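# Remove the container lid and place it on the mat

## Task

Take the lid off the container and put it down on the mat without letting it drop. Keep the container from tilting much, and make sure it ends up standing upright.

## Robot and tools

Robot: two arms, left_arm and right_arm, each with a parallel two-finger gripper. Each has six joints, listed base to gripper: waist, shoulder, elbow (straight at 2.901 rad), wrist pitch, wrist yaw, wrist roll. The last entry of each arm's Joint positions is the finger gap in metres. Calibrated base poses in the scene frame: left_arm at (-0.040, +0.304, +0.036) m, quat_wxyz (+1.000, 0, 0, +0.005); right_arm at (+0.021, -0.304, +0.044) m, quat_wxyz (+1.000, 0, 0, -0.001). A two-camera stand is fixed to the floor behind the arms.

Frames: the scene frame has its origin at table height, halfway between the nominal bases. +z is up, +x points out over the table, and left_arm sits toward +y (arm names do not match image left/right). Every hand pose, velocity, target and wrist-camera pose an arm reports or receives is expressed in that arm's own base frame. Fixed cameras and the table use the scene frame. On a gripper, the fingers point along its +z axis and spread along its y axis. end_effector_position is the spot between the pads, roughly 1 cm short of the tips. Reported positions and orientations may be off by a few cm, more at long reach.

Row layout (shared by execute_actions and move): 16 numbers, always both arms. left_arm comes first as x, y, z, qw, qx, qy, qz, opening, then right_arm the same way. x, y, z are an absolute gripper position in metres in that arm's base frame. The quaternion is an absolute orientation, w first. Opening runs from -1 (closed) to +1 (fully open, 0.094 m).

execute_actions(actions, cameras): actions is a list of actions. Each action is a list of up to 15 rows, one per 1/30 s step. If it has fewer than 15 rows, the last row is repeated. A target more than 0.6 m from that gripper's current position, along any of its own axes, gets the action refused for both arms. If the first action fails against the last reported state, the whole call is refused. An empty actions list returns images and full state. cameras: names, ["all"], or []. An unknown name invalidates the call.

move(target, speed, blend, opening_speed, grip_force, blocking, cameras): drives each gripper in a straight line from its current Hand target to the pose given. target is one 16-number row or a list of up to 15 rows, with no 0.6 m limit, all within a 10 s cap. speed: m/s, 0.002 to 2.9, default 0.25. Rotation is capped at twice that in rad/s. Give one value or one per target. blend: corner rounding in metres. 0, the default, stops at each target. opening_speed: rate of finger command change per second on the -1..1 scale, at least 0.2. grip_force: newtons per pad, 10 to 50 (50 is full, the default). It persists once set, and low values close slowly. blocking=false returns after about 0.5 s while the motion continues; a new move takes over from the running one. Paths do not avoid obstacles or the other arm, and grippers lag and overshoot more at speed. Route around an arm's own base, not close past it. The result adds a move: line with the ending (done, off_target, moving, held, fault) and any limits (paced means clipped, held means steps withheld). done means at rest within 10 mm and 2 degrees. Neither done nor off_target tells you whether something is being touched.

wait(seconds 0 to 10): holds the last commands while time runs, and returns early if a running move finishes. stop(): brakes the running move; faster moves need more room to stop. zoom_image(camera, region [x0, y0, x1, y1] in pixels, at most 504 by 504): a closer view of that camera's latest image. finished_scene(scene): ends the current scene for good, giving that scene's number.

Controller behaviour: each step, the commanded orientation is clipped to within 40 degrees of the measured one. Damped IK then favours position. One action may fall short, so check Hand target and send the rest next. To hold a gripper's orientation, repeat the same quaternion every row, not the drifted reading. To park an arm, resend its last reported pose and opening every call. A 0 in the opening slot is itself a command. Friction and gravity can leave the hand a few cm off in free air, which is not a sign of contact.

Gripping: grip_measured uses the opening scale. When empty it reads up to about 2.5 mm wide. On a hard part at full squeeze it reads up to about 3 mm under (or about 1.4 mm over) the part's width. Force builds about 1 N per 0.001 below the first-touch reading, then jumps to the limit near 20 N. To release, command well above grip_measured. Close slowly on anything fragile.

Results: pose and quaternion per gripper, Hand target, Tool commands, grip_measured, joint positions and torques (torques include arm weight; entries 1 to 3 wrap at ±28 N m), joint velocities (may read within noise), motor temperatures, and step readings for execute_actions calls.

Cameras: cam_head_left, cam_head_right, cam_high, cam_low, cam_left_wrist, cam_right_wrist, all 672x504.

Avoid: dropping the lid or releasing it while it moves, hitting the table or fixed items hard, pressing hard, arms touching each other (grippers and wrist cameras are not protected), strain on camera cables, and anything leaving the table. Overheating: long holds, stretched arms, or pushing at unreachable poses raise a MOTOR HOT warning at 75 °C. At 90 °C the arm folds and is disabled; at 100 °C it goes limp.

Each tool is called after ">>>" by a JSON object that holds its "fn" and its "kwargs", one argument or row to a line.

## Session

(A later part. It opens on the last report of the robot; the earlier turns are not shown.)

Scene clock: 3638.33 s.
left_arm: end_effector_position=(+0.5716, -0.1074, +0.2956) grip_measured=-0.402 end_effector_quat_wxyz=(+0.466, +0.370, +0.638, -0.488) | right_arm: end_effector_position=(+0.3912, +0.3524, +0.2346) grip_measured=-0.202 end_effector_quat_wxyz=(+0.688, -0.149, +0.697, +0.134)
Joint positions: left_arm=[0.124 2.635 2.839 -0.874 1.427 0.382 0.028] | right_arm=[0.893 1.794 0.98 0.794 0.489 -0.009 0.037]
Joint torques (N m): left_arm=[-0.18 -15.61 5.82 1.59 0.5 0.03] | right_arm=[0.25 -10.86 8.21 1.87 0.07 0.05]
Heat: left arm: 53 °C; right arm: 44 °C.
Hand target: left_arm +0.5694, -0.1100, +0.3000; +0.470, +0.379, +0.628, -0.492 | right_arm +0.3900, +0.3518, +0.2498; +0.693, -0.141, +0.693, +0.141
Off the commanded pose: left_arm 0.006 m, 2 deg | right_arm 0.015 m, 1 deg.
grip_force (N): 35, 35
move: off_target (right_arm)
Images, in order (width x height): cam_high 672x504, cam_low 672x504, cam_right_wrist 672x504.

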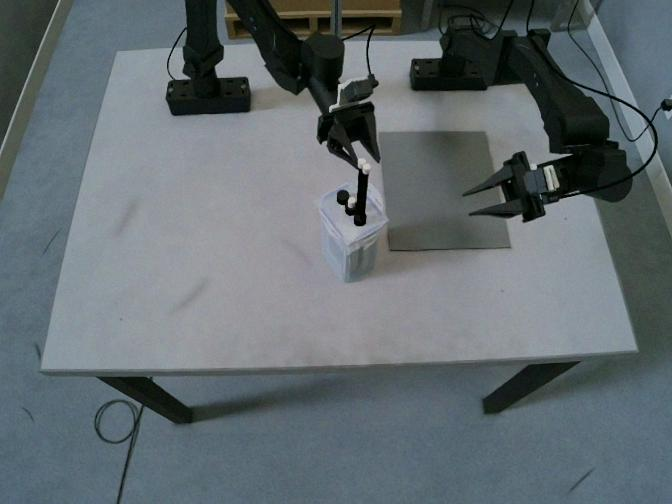

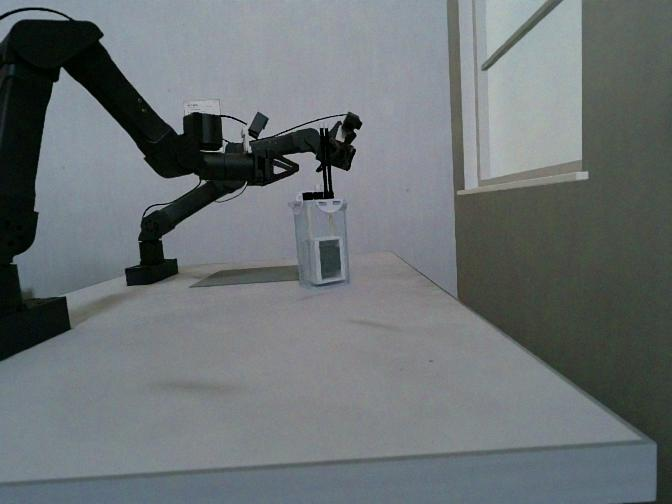

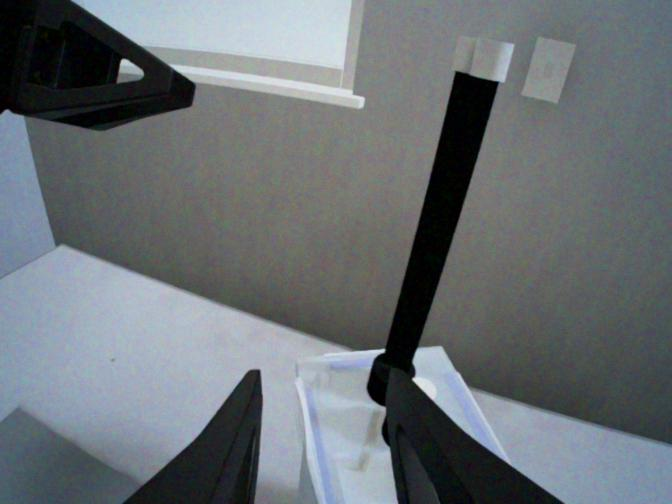

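>>> {"fn": "move", "kwargs": {
  "target": [
    [0.5695, -0.11, 0.30, 0.470, 0.379, 0.628, -0.492, -0.4, 0.29, 0.22, 0.22, 0.6929, -0.1410, 0.6929, 0.1410, 0.1],
    [0.5695, -0.11, 0.30, 0.470, 0.379, 0.628, -0.492, -0.4, 0.40, 0.175, 0.155, 0.2008, 0.2008, 0.6780, 0.6780, 0.1]
  ],
  "speed": 0.25,
  "grip_force": [15, 15],
  "cameras": ["cam_low", "cam_right_wrist","cam_high"]
}}

>>> {"fn": "zoom_image", "kwargs": {
  "camera": "cam_low",
  "region": [240, 160, 360, 250]
}}

Scene clock: 3669.63 s.
left_arm: end_effector_position=(+0.5716, -0.1074, +0.2956) grip_measured=-0.402 end_effector_quat_wxyz=(+0.466, +0.370, +0.638, -0.488) | right_arm: end_effector_position=(+0.3958, +0.1758, +0.1561) grip_measured=+0.098 end_effector_quat_wxyz=(+0.197, +0.207, +0.679, +0.676)
Joint positions: left_arm=[0.124 2.635 2.839 -0.874 1.427 0.382 0.028] | right_arm=[0.08 1.854 0.603 1.238 -0.912 1.572 0.052]
Joint torques (N m): left_arm=[-0.28 -15.69 6 1.57 0.53 0] | right_arm=[-0.31 -5.61 6.09 2.11 -0.14 -0.08]
Heat: left arm: 53 °C; right arm: 43 °C.
Hand target: left_arm +0.5694, -0.1100, +0.3000; +0.470, +0.379, +0.628, -0.492 | right_arm +0.3999, +0.1750, +0.1550; +0.201, +0.201, +0.678, +0.678
Off the commanded pose: left_arm 0.006 m, 2 deg | right_arm 0.004 m, 1 deg.
grip_force (N): 15, 15
move: done
Images, in order (width x height): cam_high 672x504, cam_low 672x504, cam_right_wrist 672x504.

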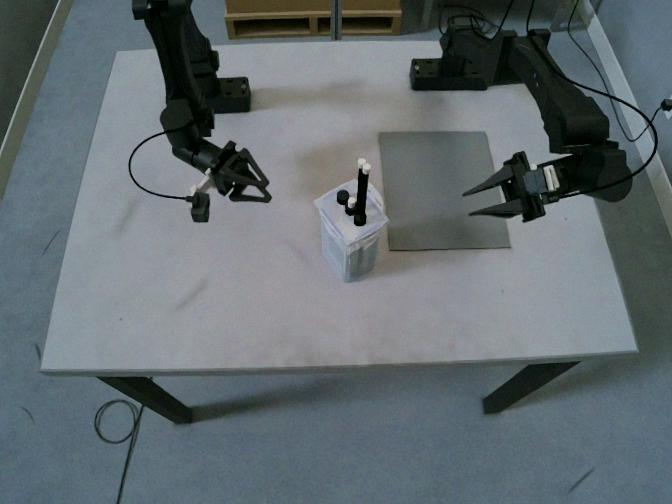

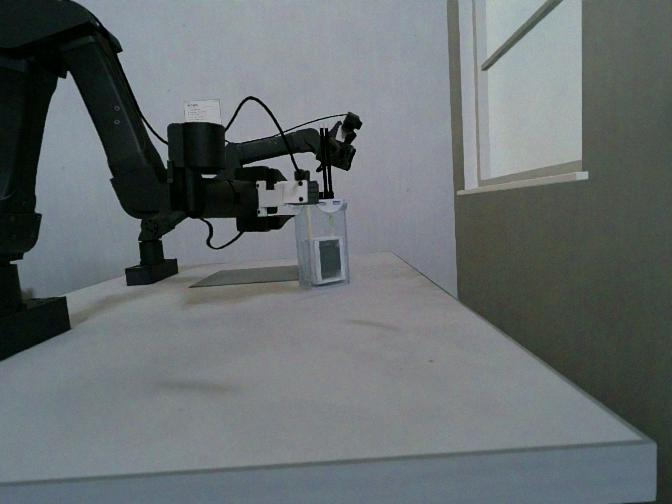

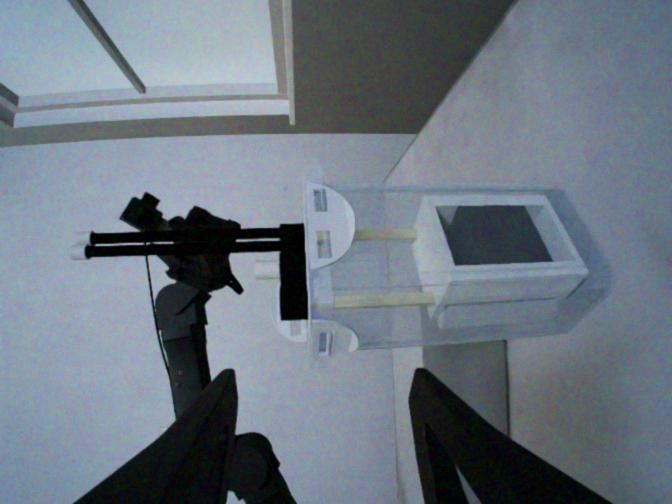

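Scaled by 4.200.

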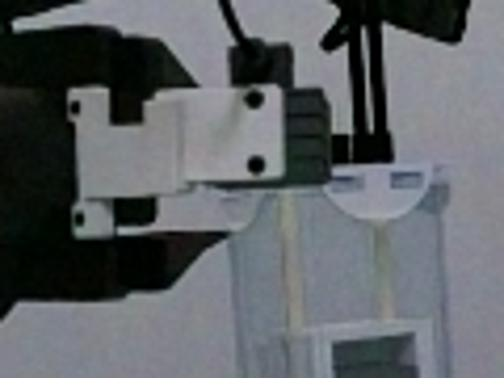

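>>> {"fn": "move", "kwargs": {
  "target": [
    [0.5695, -0.11, 0.30, 0.470, 0.379, 0.628, -0.492, -0.4, 0.4366, 0.2655, 0.151, 0.2273, 0.2273, 0.6696, 0.6696, 0.1]
  ],
  "speed": 0.12,
  "cameras": ["cam_low", "cam_right_wrist","cam_high"]
}}

>>> {"fn": "zoom_image", "kwargs": {
  "camera": "cam_high",
  "region": [280, 140, 400, 290]
}}

Scene clock: 3711.33 s.
left_arm: end_effector_position=(+0.5716, -0.1074, +0.2956) grip_measured=-0.402 end_effector_quat_wxyz=(+0.466, +0.370, +0.638, -0.488) | right_arm: end_effector_position=(+0.4308, +0.2626, +0.1620) grip_measured=+0.098 end_effector_quat_wxyz=(+0.232, +0.219, +0.664, +0.676)
Joint positions: left_arm=[0.124 2.635 2.839 -0.874 1.427 0.382 0.028] | right_arm=[0.351 1.981 0.795 1.214 -0.57 1.573 0.052]
Joint torques (N m): left_arm=[-0.34 -15.73 5.82 1.58 0.53 0] | right_arm=[0.25 -6.74 6.82 1.86 0.07 -0.02]
Motor temperatures (°C): left_arm=[30 53 42 35 29 27 26] | right_arm=[27 39 32 44 28 28 28]
Heat: left arm: 53 °C; right arm: 44 °C.
Hand target: left_arm +0.5694, -0.1100, +0.3000; +0.470, +0.379, +0.628, -0.492 | right_arm +0.4360, +0.2652, +0.1511; +0.227, +0.227, +0.670, +0.670
Off the commanded pose: left_arm 0.006 m, 2 deg | right_arm 0.013 m, 2 deg.
grip_force (N): 15, 15
move: off_target (right_arm)
Images, in order (width x height): cam_high 672x504, cam_low 672x504, cam_right_wrist 672x504.

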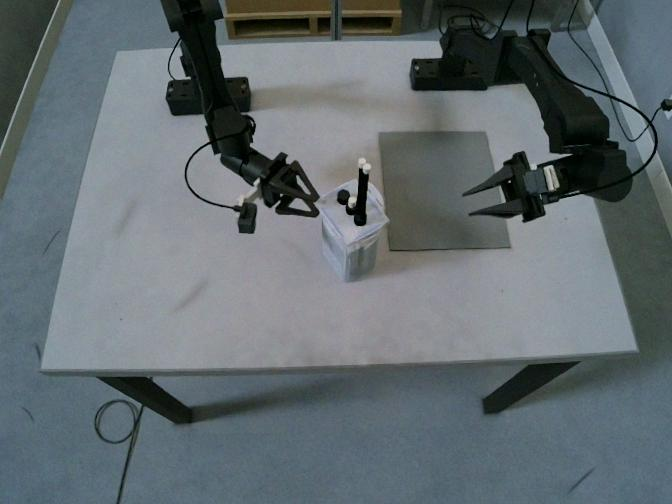

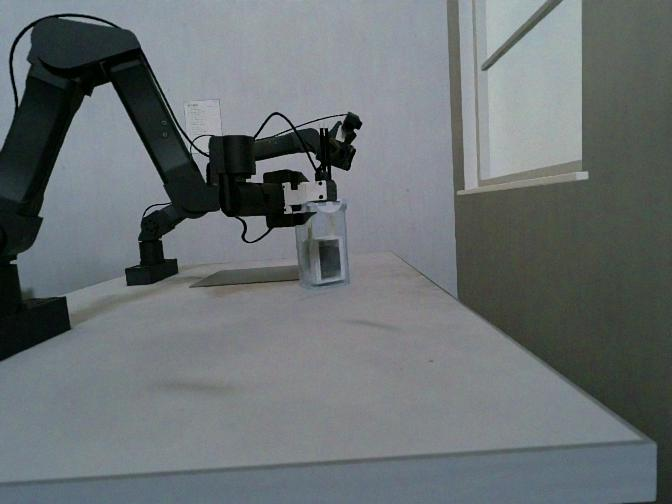

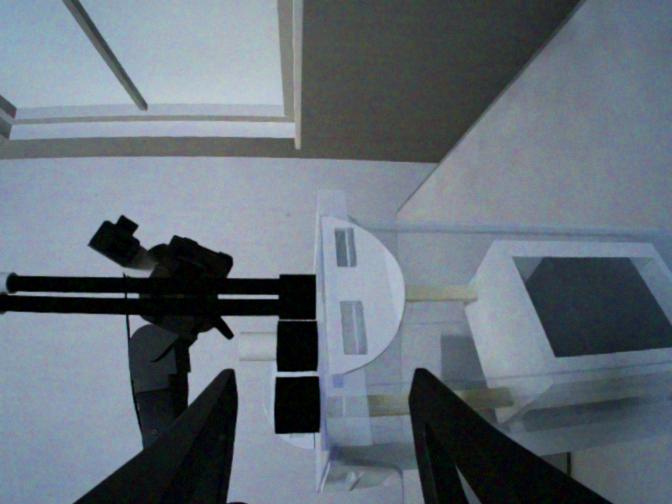

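Scaled by 3.360.

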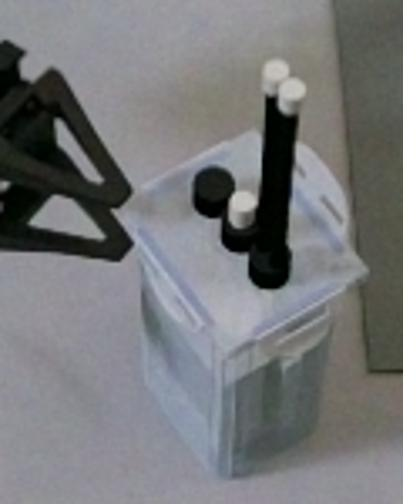

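>>> {"fn": "move", "kwargs": {
  "target": [
    [0.5695, -0.11, 0.30, 0.470, 0.379, 0.628, -0.492, -0.4, 0.435, 0.265, 0.135, 0.2273, 0.2273, 0.6696, 0.6696, 0.1],
    [0.5695, -0.11, 0.30, 0.470, 0.379, 0.628, -0.492, -0.4, 0.466, 0.2885, 0.140, 0.2273, 0.2273, 0.6696, 0.6696, 0.1]
  ],
  "speed": 0.08,
  "cameras": ["cam_low", "cam_right_wrist","cam_high"]
}}

>>> {"fn": "zoom_image", "kwargs": {
  "camera": "cam_high",
  "region": [280, 140, 400, 290]
}}

Scene clock: 3763.03 s.
left_arm: end_effector_position=(+0.5716, -0.1074, +0.2956) grip_measured=-0.402 end_effector_quat_wxyz=(+0.466, +0.370, +0.638, -0.488) | right_arm: end_effector_position=(+0.4623, +0.2836, +0.1541) grip_measured=+0.098 end_effector_quat_wxyz=(+0.235, +0.220, +0.662, +0.677)
Joint positions: left_arm=[0.124 2.635 2.839 -0.874 1.427 0.382 0.028] | right_arm=[0.377 2.104 0.954 1.182 -0.539 1.573 0.052]
Joint torques (N m): left_arm=[-0.32 -15.8 5.9 1.58 0.5 -0.02] | right_arm=[0.68 -7.72 6.8 1.88 0.04 -0.08]
Heat: left arm: 53 °C; right arm: 44 °C.
Hand target: left_arm +0.5694, -0.1100, +0.3000; +0.470, +0.379, +0.628, -0.492 | right_arm +0.4653, +0.2881, +0.1400; +0.227, +0.227, +0.670, +0.670
Off the commanded pose: left_arm 0.006 m, 2 deg | right_arm 0.015 m, 2 deg.
grip_force (N): 15, 15
move: off_target (right_arm)
Images, in order (width x height): cam_high 672x504, cam_low 672x504, cam_right_wrist 672x504.

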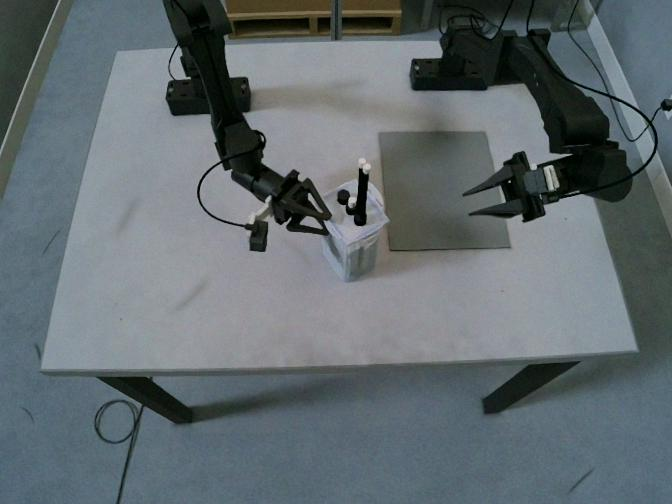

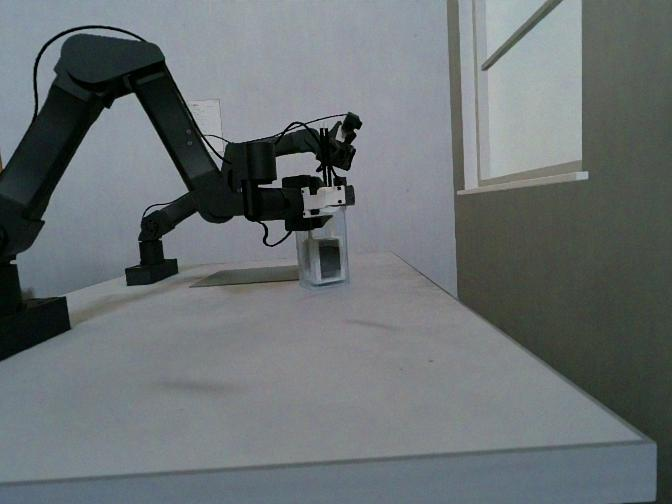

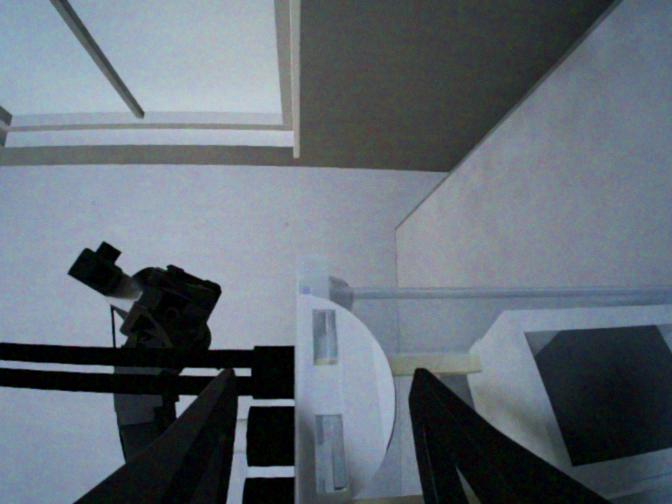

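Scaled by 3.360.

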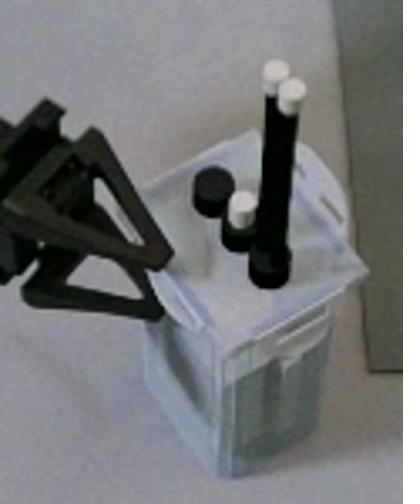

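>>> {"fn": "move", "kwargs": {
  "target": [
    [0.5695, -0.11, 0.30, 0.470, 0.379, 0.628, -0.492, -0.4, 0.458, 0.299, 0.134, 0.2273, 0.2273, 0.6696, 0.6696, 0.1]
  ],
  "speed": 0.06,
  "cameras": ["cam_low", "cam_right_wrist","cam_high"]
}}

>>> {"fn": "zoom_image", "kwargs": {
  "camera": "cam_high",
  "region": [280, 140, 400, 290]
}}

Scene clock: 3793.00 s.
left_arm: end_effector_position=(+0.5716, -0.1074, +0.2956) grip_measured=-0.402 end_effector_quat_wxyz=(+0.466, +0.370, +0.638, -0.488) | right_arm: end_effector_position=(+0.4628, +0.2894, +0.1487) grip_measured=+0.098 end_effector_quat_wxyz=(+0.241, +0.231, +0.661, +0.672)
Joint positions: left_arm=[0.124 2.635 2.839 -0.874 1.427 0.382 0.028] | right_arm=[0.402 2.116 0.954 1.184 -0.488 1.573 0.052]
Joint torques (N m): left_arm=[-0.32 -15.62 5.94 1.57 0.53 0.03] | right_arm=[1.28 -7.82 5.53 2.19 -0.14 -0.05]
Heat: left arm: 54 °C; right arm: 43 °C.
Hand target: left_arm +0.5694, -0.1100, +0.3000; +0.470, +0.379, +0.628, -0.492 | right_arm +0.4575, +0.2986, +0.1341; +0.227, +0.227, +0.670, +0.669
Off the commanded pose: left_arm 0.006 m, 2 deg | right_arm 0.018 m, 2 deg.
grip_force (N): 15, 15
move: off_target (right_arm)
Images, in order (width x height): cam_high 672x504, cam_low 672x504, cam_right_wrist 672x504.

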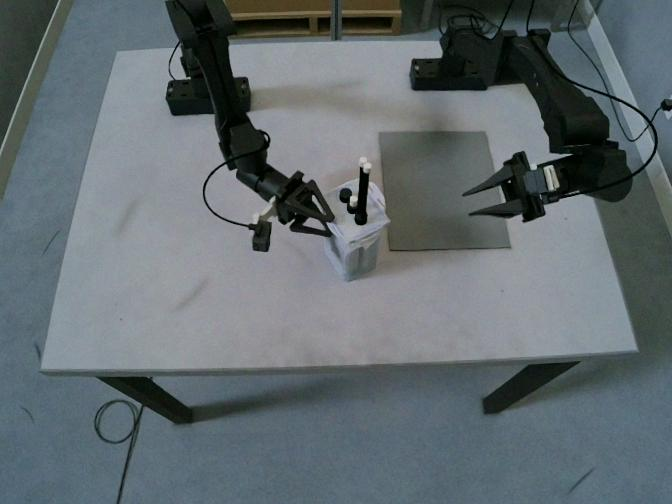

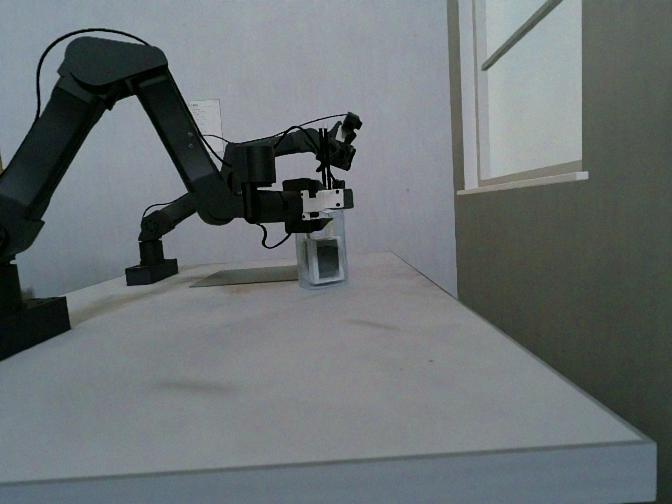

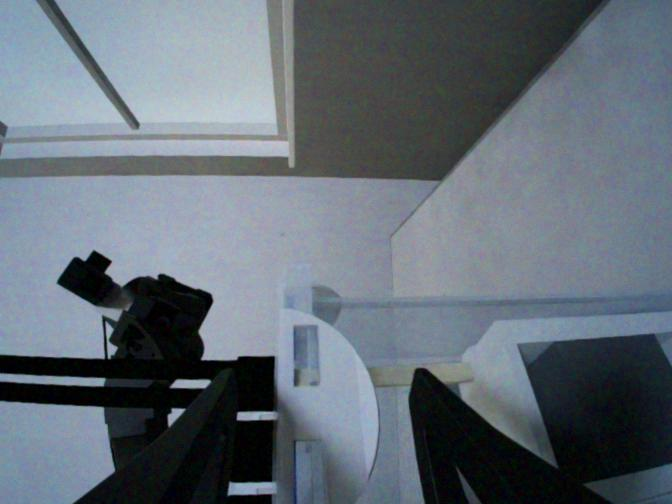

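Scaled by 3.360.

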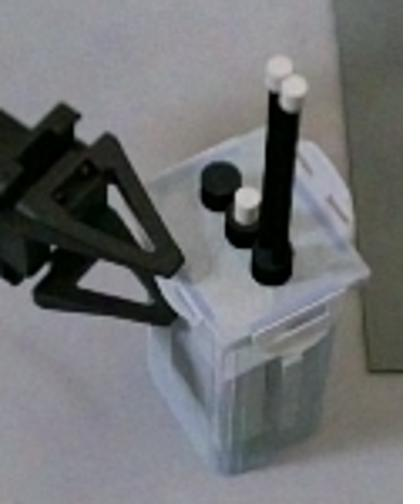

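>>> {"fn": "move", "kwargs": {
  "target": [
    [0.5695, -0.11, 0.30, 0.470, 0.379, 0.628, -0.492, -0.4, 0.447, 0.271, 0.138, 0.1830, 0.1830, 0.6830, 0.6830, 0.1],
    [0.5695, -0.11, 0.30, 0.470, 0.379, 0.628, -0.492, -0.4, 0.441, 0.291, 0.138, 0.1830, 0.1830, 0.6830, 0.6830, 0.1]
  ],
  "speed": 0.06,
  "cameras": ["cam_low", "cam_right_wrist","cam_high"]
}}

>>> {"fn": "zoom_image", "kwargs": {
  "camera": "cam_high",
  "region": [280, 140, 400, 290]
}}

Scene clock: 3817.13 s.
left_arm: end_effector_position=(+0.5716, -0.1074, +0.2956) grip_measured=-0.402 end_effector_quat_wxyz=(+0.466, +0.370, +0.638, -0.488) | right_arm: end_effector_position=(+0.4493, +0.2824, +0.1434) grip_measured=+0.098 end_effector_quat_wxyz=(+0.195, +0.192, +0.678, +0.682)
Joint positions: left_arm=[0.124 2.635 2.839 -0.874 1.427 0.382 0.028] | right_arm=[0.347 2.116 0.941 1.184 -0.669 1.574 0.052]
Joint torques (N m): left_arm=[-0.09 -15.8 5.98 1.58 0.56 0.05] | right_arm=[1.39 -9.57 4.56 2.07 -0.18 -0.06]
Heat: left arm: 54 °C; right arm: 44 °C.
Hand target: left_arm +0.5694, -0.1100, +0.3000; +0.470, +0.379, +0.628, -0.492 | right_arm +0.4410, +0.2909, +0.1380; +0.183, +0.183, +0.683, +0.683
Off the commanded pose: left_arm 0.006 m, 2 deg | right_arm 0.013 m, 2 deg.
grip_force (N): 15, 15
move: off_target (right_arm)
Images, in order (width x height): cam_high 672x504, cam_low 672x504, cam_right_wrist 672x504.

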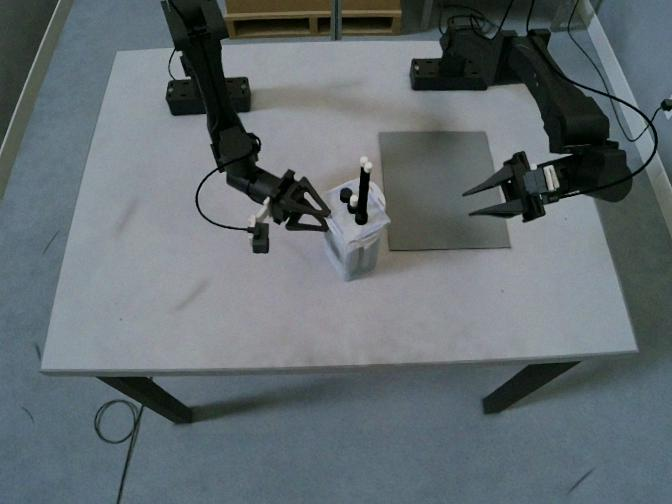

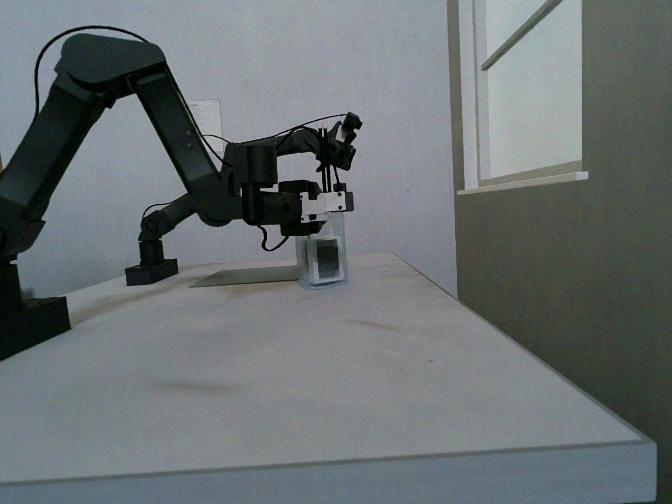

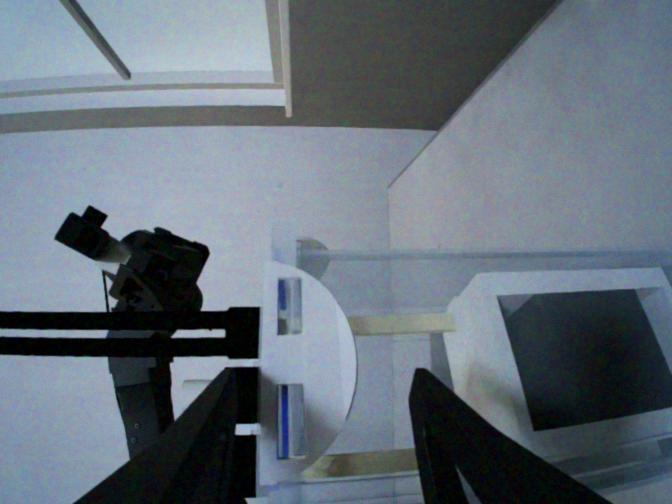

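Scaled by 3.360.

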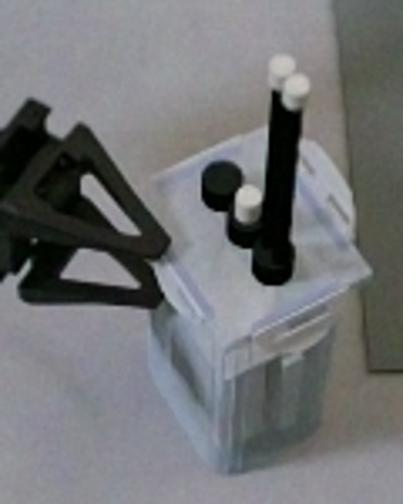

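>>> {"fn": "move", "kwargs": {
  "target": [
    [0.5695, -0.11, 0.30, 0.470, 0.379, 0.628, -0.492, -0.4, 0.442, 0.289, 0.148, 0.1830, 0.1830, 0.6830, 0.6830, -0.6]
  ],
  "speed": 0.06,
  "opening_speed": 0.4,
  "cameras": ["cam_low", "cam_right_wrist","cam_high"]
}}

>>> {"fn": "zoom_image", "kwargs": {
  "camera": "cam_high",
  "region": [280, 140, 400, 290]
}}

Scene clock: 3831.03 s.
left_arm: end_effector_position=(+0.5716, -0.1074, +0.2956) grip_measured=-0.402 end_effector_quat_wxyz=(+0.466, +0.370, +0.638, -0.488) | right_arm: end_effector_position=(+0.4497, +0.2820, +0.1473) grip_measured=-0.390 end_effector_quat_wxyz=(+0.198, +0.192, +0.675, +0.685)
Joint positions: left_arm=[0.124 2.635 2.839 -0.874 1.427 0.382 0.028] | right_arm=[0.347 2.111 0.941 1.19 -0.665 1.578 0.029]
Joint torques (N m): left_arm=[-0.36 -15.68 5.83 1.58 0.56 0.03] | right_arm=[0.85 -11.64 5 1.67 -0.32 -0.14]
Heat: left arm: 54 °C; right arm: 44 °C.
Hand target: left_arm +0.5694, -0.1100, +0.3000; +0.470, +0.379, +0.628, -0.492 | right_arm +0.4419, +0.2890, +0.1480; +0.183, +0.183, +0.683, +0.683
Off the commanded pose: left_arm 0.006 m, 2 deg | right_arm 0.010 m, 2 deg.
grip_force (N): 15, 15
move: done
Images, in order (width x height): cam_high 672x504, cam_low 672x504, cam_right_wrist 672x504.

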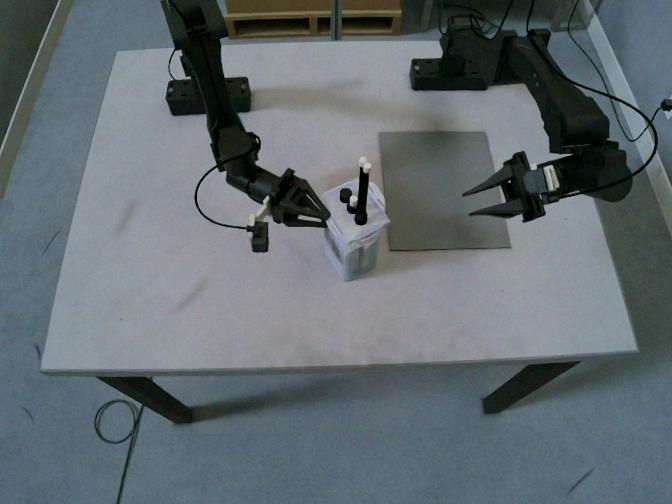

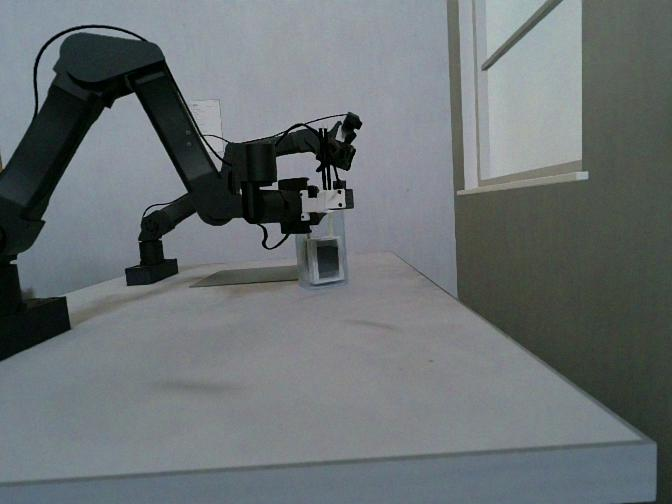

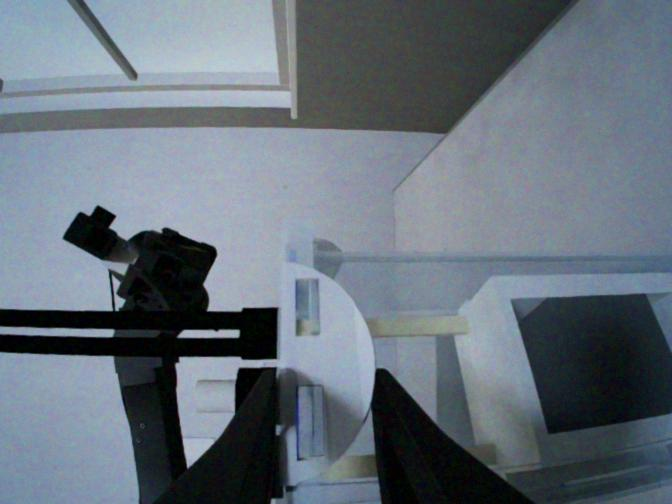

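Scaled by 3.360.

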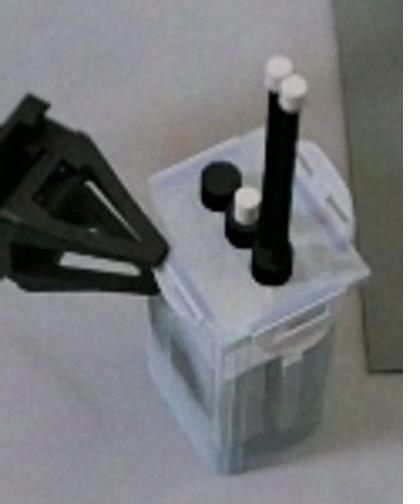

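>>> {"fn": "move", "kwargs": {
  "target": [
    [0.5695, -0.11, 0.30, 0.470, 0.379, 0.628, -0.492, -0.4, 0.4495, 0.280, 0.152, 0.3265, 0.0308, 0.7065, 0.6272, -0.7],
    [0.5695, -0.11, 0.30, 0.470, 0.379, 0.628, -0.492, -0.4, 0.4565, 0.2703, 0.159, 0.5, -0.183, 0.683, 0.5, -0.7],
    [0.5695, -0.11, 0.30, 0.470, 0.379, 0.628, -0.492, -0.4, 0.458, 0.268, 0.169, 0.6124, -0.3536, 0.6124, 0.3536, -0.8]
  ],
  "speed": 0.15,
  "grip_force": [15, 35],
  "opening_speed": 0.5,
  "cameras": ["cam_low", "cam_right_wrist","cam_high"]
}}

>>> {"fn": "zoom_image", "kwargs": {
  "camera": "cam_high",
  "region": [280, 140, 400, 290]
}}

Scene clock: 3870.80 s.
left_arm: end_effector_position=(+0.5716, -0.1074, +0.2956) grip_measured=-0.402 end_effector_quat_wxyz=(+0.466, +0.370, +0.638, -0.488) | right_arm: end_effector_position=(+0.4563, +0.2694, +0.1498) grip_measured=-0.798 end_effector_quat_wxyz=(+0.603, -0.348, +0.624, +0.355)
Joint positions: left_arm=[0.124 2.635 2.839 -0.874 1.427 0.382 0.028] | right_arm=[0.3 2.085 0.973 1.085 -0.741 0.006 0.01]
Joint torques (N m): left_arm=[-0.05 -15.61 5.87 1.56 0.49 0.02] | right_arm=[-0.66 -13.19 6.97 1.74 -0.21 -0.1]
Heat: left arm: 54 °C; right arm: 43 °C.
Hand target: left_arm +0.5694, -0.1100, +0.3000; +0.470, +0.379, +0.628, -0.492 | right_arm +0.4578, +0.2680, +0.1688; +0.613, -0.353, +0.612, +0.354
Off the commanded pose: left_arm 0.006 m, 2 deg | right_arm 0.019 m, 2 deg.
grip_force (N): 15, 35
move: off_target (right_arm); target 3's new opening was sent with right_arm's hand 0.019 m and 2 deg from that target
Images, in order (width x height): cam_high 672x504, cam_low 672x504, cam_right_wrist 672x504.

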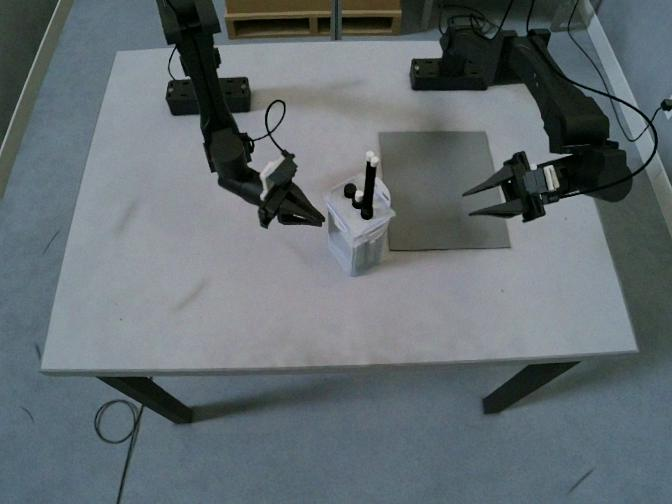

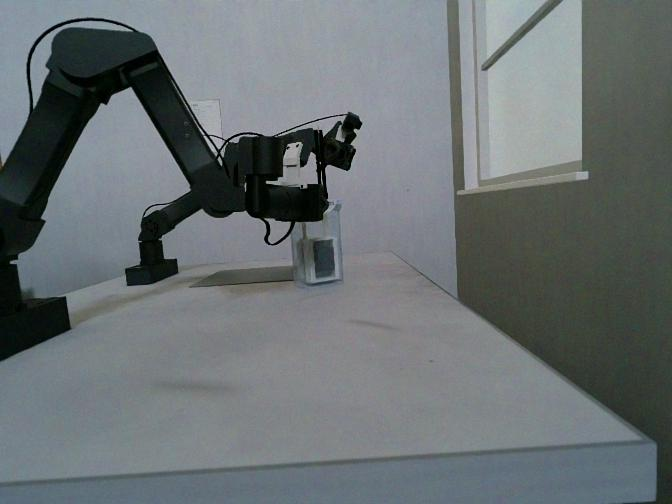

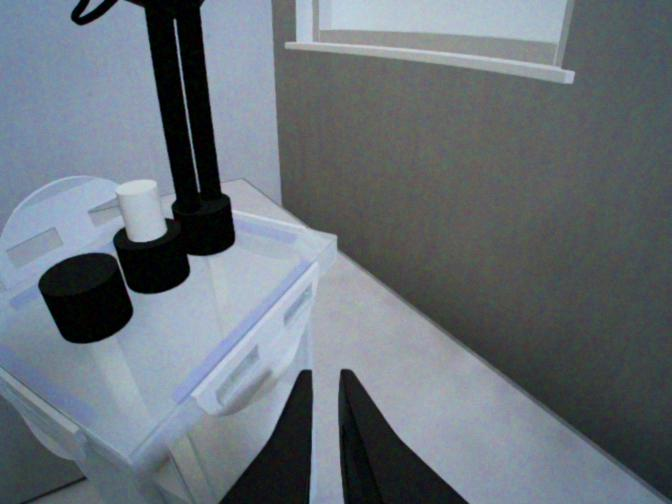

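Scaled by 3.360.

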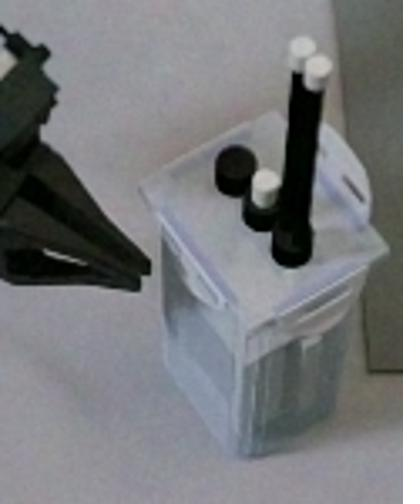

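>>> {"fn": "move", "kwargs": {
  "target": [
    [0.5695, -0.11, 0.30, 0.470, 0.379, 0.628, -0.492, -0.4, 0.425, 0.235, 0.150, 0.2103, 0.2103, 0.6751, 0.6751, 0.1],
    [0.5695, -0.11, 0.30, 0.470, 0.379, 0.628, -0.492, -0.4, 0.462, 0.287, 0.145, 0.2103, 0.2103, 0.6751, 0.6751, 0.1]
  ],
  "speed": 0.1,
  "grip_force": [15, 25],
  "cameras": ["cam_right_wrist"]
}}

Scene clock: 3936.00 s.
left_arm: end_effector_position=(+0.5716, -0.1074, +0.2956) grip_measured=-0.402 end_effector_quat_wxyz=(+0.466, +0.370, +0.638, -0.488) | right_arm: end_effector_position=(+0.4568, +0.2841, +0.1583) grip_measured=+0.098 end_effector_quat_wxyz=(+0.217, +0.201, +0.668, +0.683)
Joint positions: left_arm=[0.124 2.635 2.839 -0.874 1.427 0.382 0.028] | right_arm=[0.361 2.091 0.959 1.163 -0.611 1.573 0.052]
Joint torques (N m): left_arm=[-0.09 -15.53 5.71 1.57 0.52 0.01] | right_arm=[0.24 -7.84 7.06 1.82 0.06 -0.05]
Heat: left arm: 54 °C; right arm: 43 °C.
Hand target: left_arm +0.5694, -0.1100, +0.3000; +0.470, +0.379, +0.628, -0.492 | right_arm +0.4612, +0.2867, +0.1451; +0.210, +0.210, +0.675, +0.675
Off the commanded pose: left_arm 0.006 m, 2 deg | right_arm 0.015 m, 2 deg.
grip_force (N): 15, 25
move: off_target (right_arm)
Images, in order (width x height): cam_right_wrist 672x504.

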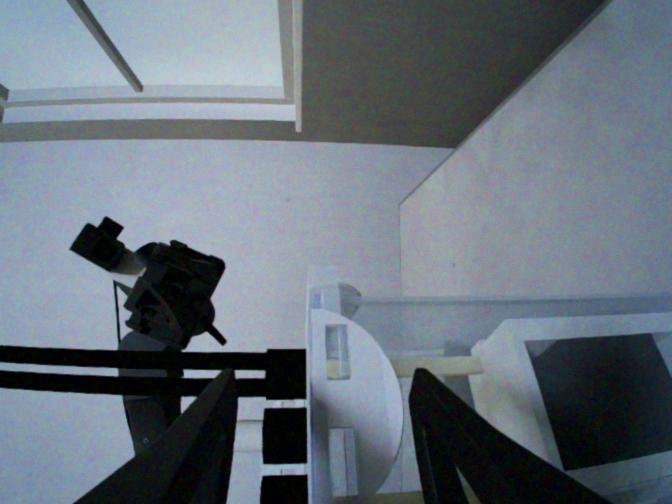

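>>> {"fn": "move", "kwargs": {
  "target": [
    [0.5695, -0.11, 0.30, 0.470, 0.379, 0.628, -0.492, -0.4, 0.459, 0.287, 0.132, 0.2103, 0.2103, 0.6751, 0.6751, 0.1],
    [0.5695, -0.11, 0.30, 0.470, 0.379, 0.628, -0.492, -0.4, 0.450, 0.301, 0.135, 0.2103, 0.2103, 0.6751, 0.6751, 0.1]
  ],
  "speed": 0.06,
  "cameras": ["cam_right_wrist","cam_high"]
}}

>>> {"fn": "zoom_image", "kwargs": {
  "camera": "cam_high",
  "region": [280, 140, 400, 290]
}}

Scene clock: 3952.03 s.
left_arm: end_effector_position=(+0.5716, -0.1074, +0.2956) grip_measured=-0.402 end_effector_quat_wxyz=(+0.466, +0.370, +0.638, -0.488) | right_arm: end_effector_position=(+0.4531, +0.2987, +0.1447) grip_measured=+0.098 end_effector_quat_wxyz=(+0.215, +0.208, +0.671, +0.679)
Joint positions: left_arm=[0.124 2.635 2.839 -0.874 1.427 0.382 0.028] | right_arm=[0.404 2.127 0.959 1.184 -0.559 1.573 0.052]
Joint torques (N m): left_arm=[0.03 -15.72 5.83 1.61 0.55 0.03] | right_arm=[0.46 -9.21 4.51 2.14 -0.02 -0.06]
Heat: left arm: 54 °C; right arm: 42 °C.
Hand target: left_arm +0.5694, -0.1100, +0.3000; +0.470, +0.379, +0.628, -0.492 | right_arm +0.4499, +0.3009, +0.1351; +0.210, +0.210, +0.675, +0.675
Off the commanded pose: left_arm 0.006 m, 2 deg | right_arm 0.010 m, 1 deg.
grip_force (N): 15, 25
move: done
Images, in order (width x height): cam_high 672x504, cam_right_wrist 672x504.

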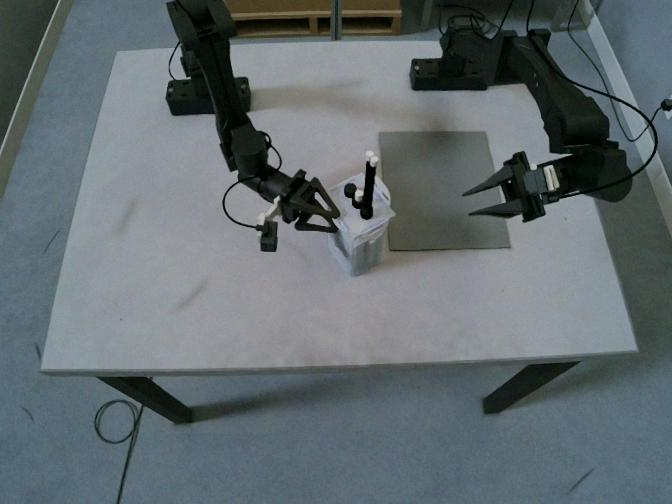

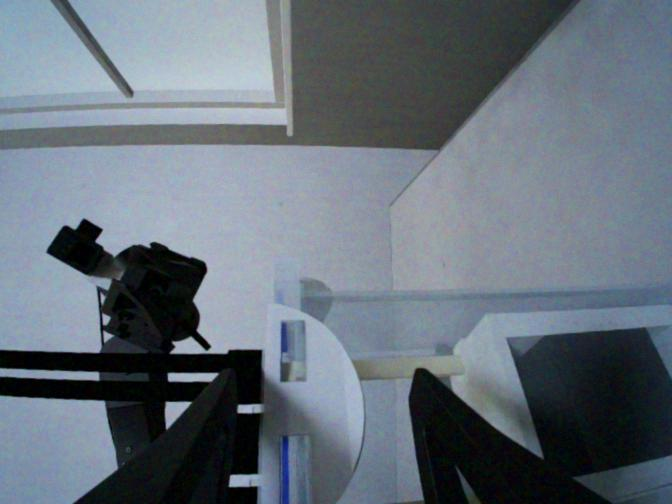

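Scaled by 3.360.

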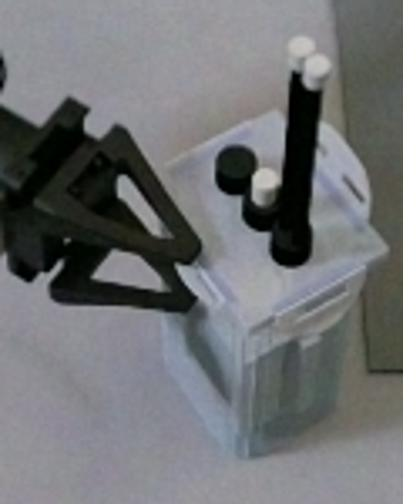

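>>> {"fn": "move", "kwargs": {
  "target": [
    [0.5695, -0.11, 0.30, 0.470, 0.379, 0.628, -0.492, -0.4, 0.451, 0.301, 0.145, 0.2103, 0.2103, 0.6751, 0.6751, -0.7]
  ],
  "speed": 0.06,
  "opening_speed": 0.5,
  "cameras": ["cam_right_wrist","cam_high"]
}}

>>> {"fn": "zoom_image", "kwargs": {
  "camera": "cam_high",
  "region": [280, 140, 400, 290]
}}

Scene clock: 3962.33 s.
left_arm: end_effector_position=(+0.5716, -0.1074, +0.2956) grip_measured=-0.402 end_effector_quat_wxyz=(+0.466, +0.370, +0.638, -0.488) | right_arm: end_effector_position=(+0.4530, +0.2986, +0.1475) grip_measured=-0.372 end_effector_quat_wxyz=(+0.217, +0.206, +0.667, +0.682)
Joint positions: left_arm=[0.124 2.635 2.839 -0.874 1.427 0.382 0.028] | right_arm=[0.404 2.127 0.959 1.197 -0.559 1.578 0.029]
Joint torques (N m): left_arm=[-0.32 -15.66 5.94 1.59 0.53 0.01] | right_arm=[0.43 -11.56 5.18 1.64 -0.01 -0.09]
Heat: left arm: 54 °C; right arm: 43 °C.
Hand target: left_arm +0.5694, -0.1100, +0.3000; +0.470, +0.379, +0.628, -0.492 | right_arm +0.4509, +0.3010, +0.1450; +0.210, +0.210, +0.675, +0.675
Off the commanded pose: left_arm 0.006 m, 2 deg | right_arm 0.004 m, 2 deg.
grip_force (N): 15, 25
move: done
Images, in order (width x height): cam_high 672x504, cam_right_wrist 672x504.

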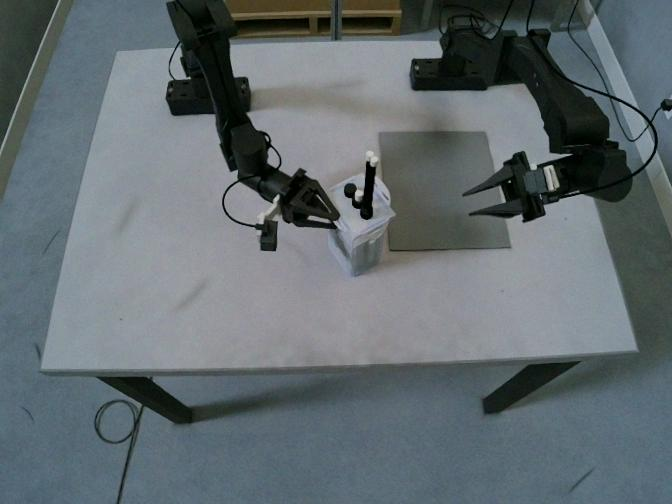

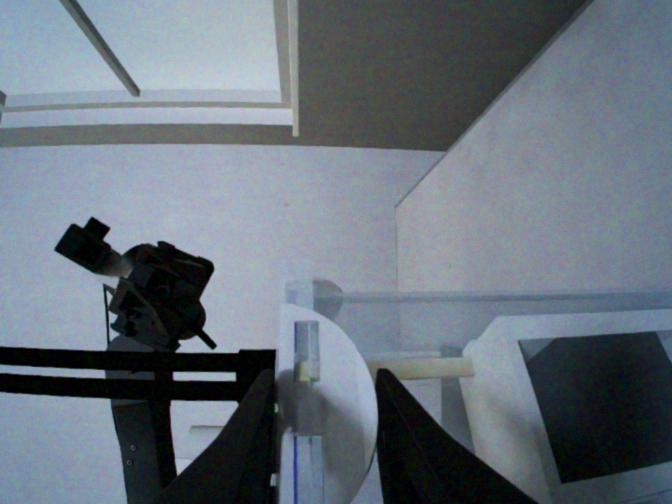

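Scaled by 3.360.

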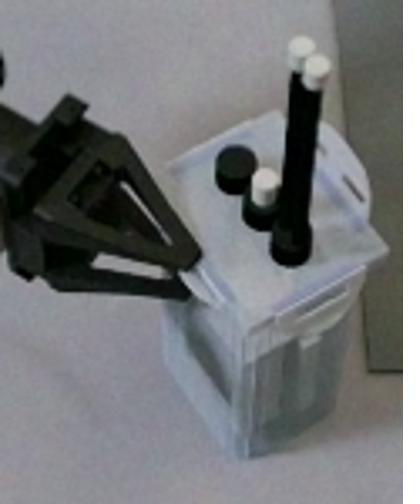

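>>> {"fn": "move", "kwargs": {
  "target": [
    [0.5695, -0.11, 0.30, 0.470, 0.379, 0.628, -0.492, -0.4, 0.457, 0.294, 0.152, 0.3515, 0.0592, 0.7047, 0.6136, -0.9]
  ],
  "speed": 0.2,
  "grip_force": [15, 50],
  "cameras": ["cam_right_wrist","cam_high"]
}}

>>> {"fn": "zoom_image", "kwargs": {
  "camera": "cam_high",
  "region": [280, 140, 400, 290]
}}

Scene clock: 3989.60 s.
left_arm: end_effector_position=(+0.5716, -0.1074, +0.2956) grip_measured=-0.402 end_effector_quat_wxyz=(+0.466, +0.370, +0.638, -0.488) | right_arm: end_effector_position=(+0.4591, +0.2913, +0.1447) grip_measured=-0.898 end_effector_quat_wxyz=(+0.355, +0.071, +0.702, +0.614)
Joint positions: left_arm=[0.124 2.635 2.839 -0.874 1.427 0.382 0.028] | right_arm=[0.387 2.122 0.965 1.161 -0.559 1.151 0.005]
Joint torques (N m): left_arm=[-0.29 -15.76 5.96 1.58 0.55 -0.03] | right_arm=[-0.09 -12.18 5.82 1.68 -0.31 -0.14]
Heat: left arm: 54 °C; right arm: 43 °C.
Hand target: left_arm +0.5694, -0.1100, +0.3000; +0.470, +0.379, +0.628, -0.492 | right_arm +0.4569, +0.2939, +0.1520; +0.352, +0.059, +0.704, +0.614
Off the commanded pose: left_arm 0.006 m, 2 deg | right_arm 0.008 m, 1 deg.
grip_force (N): 15, 50
move: done
Images, in order (width x height): cam_high 672x504, cam_right_wrist 672x504.

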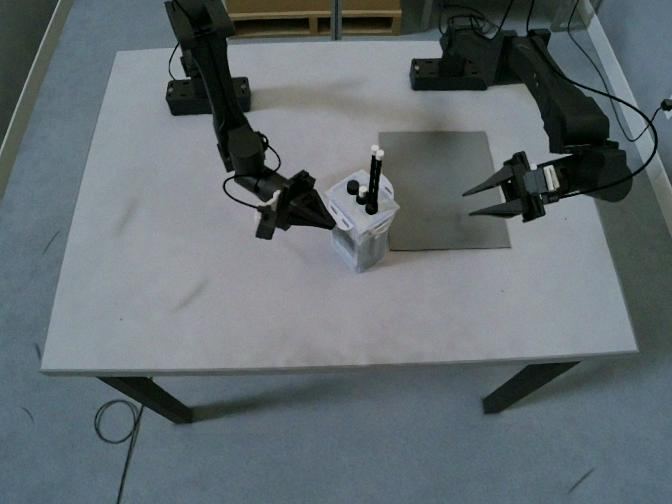

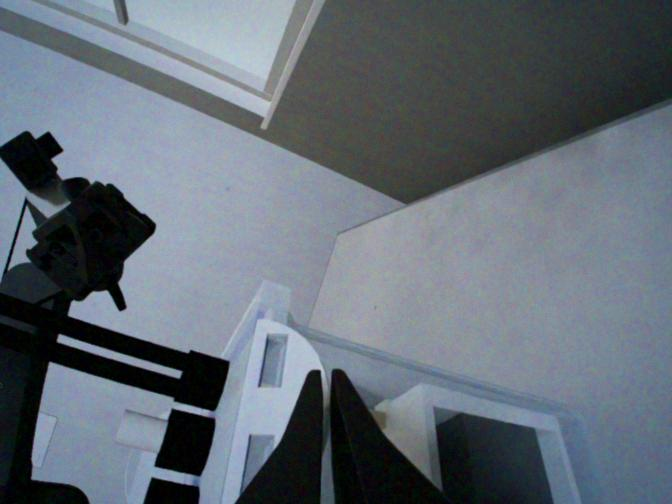

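Scaled by 3.360.

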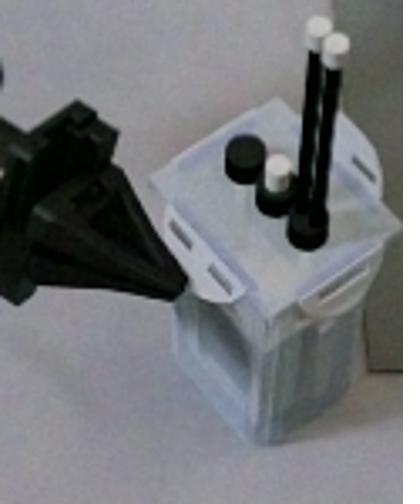

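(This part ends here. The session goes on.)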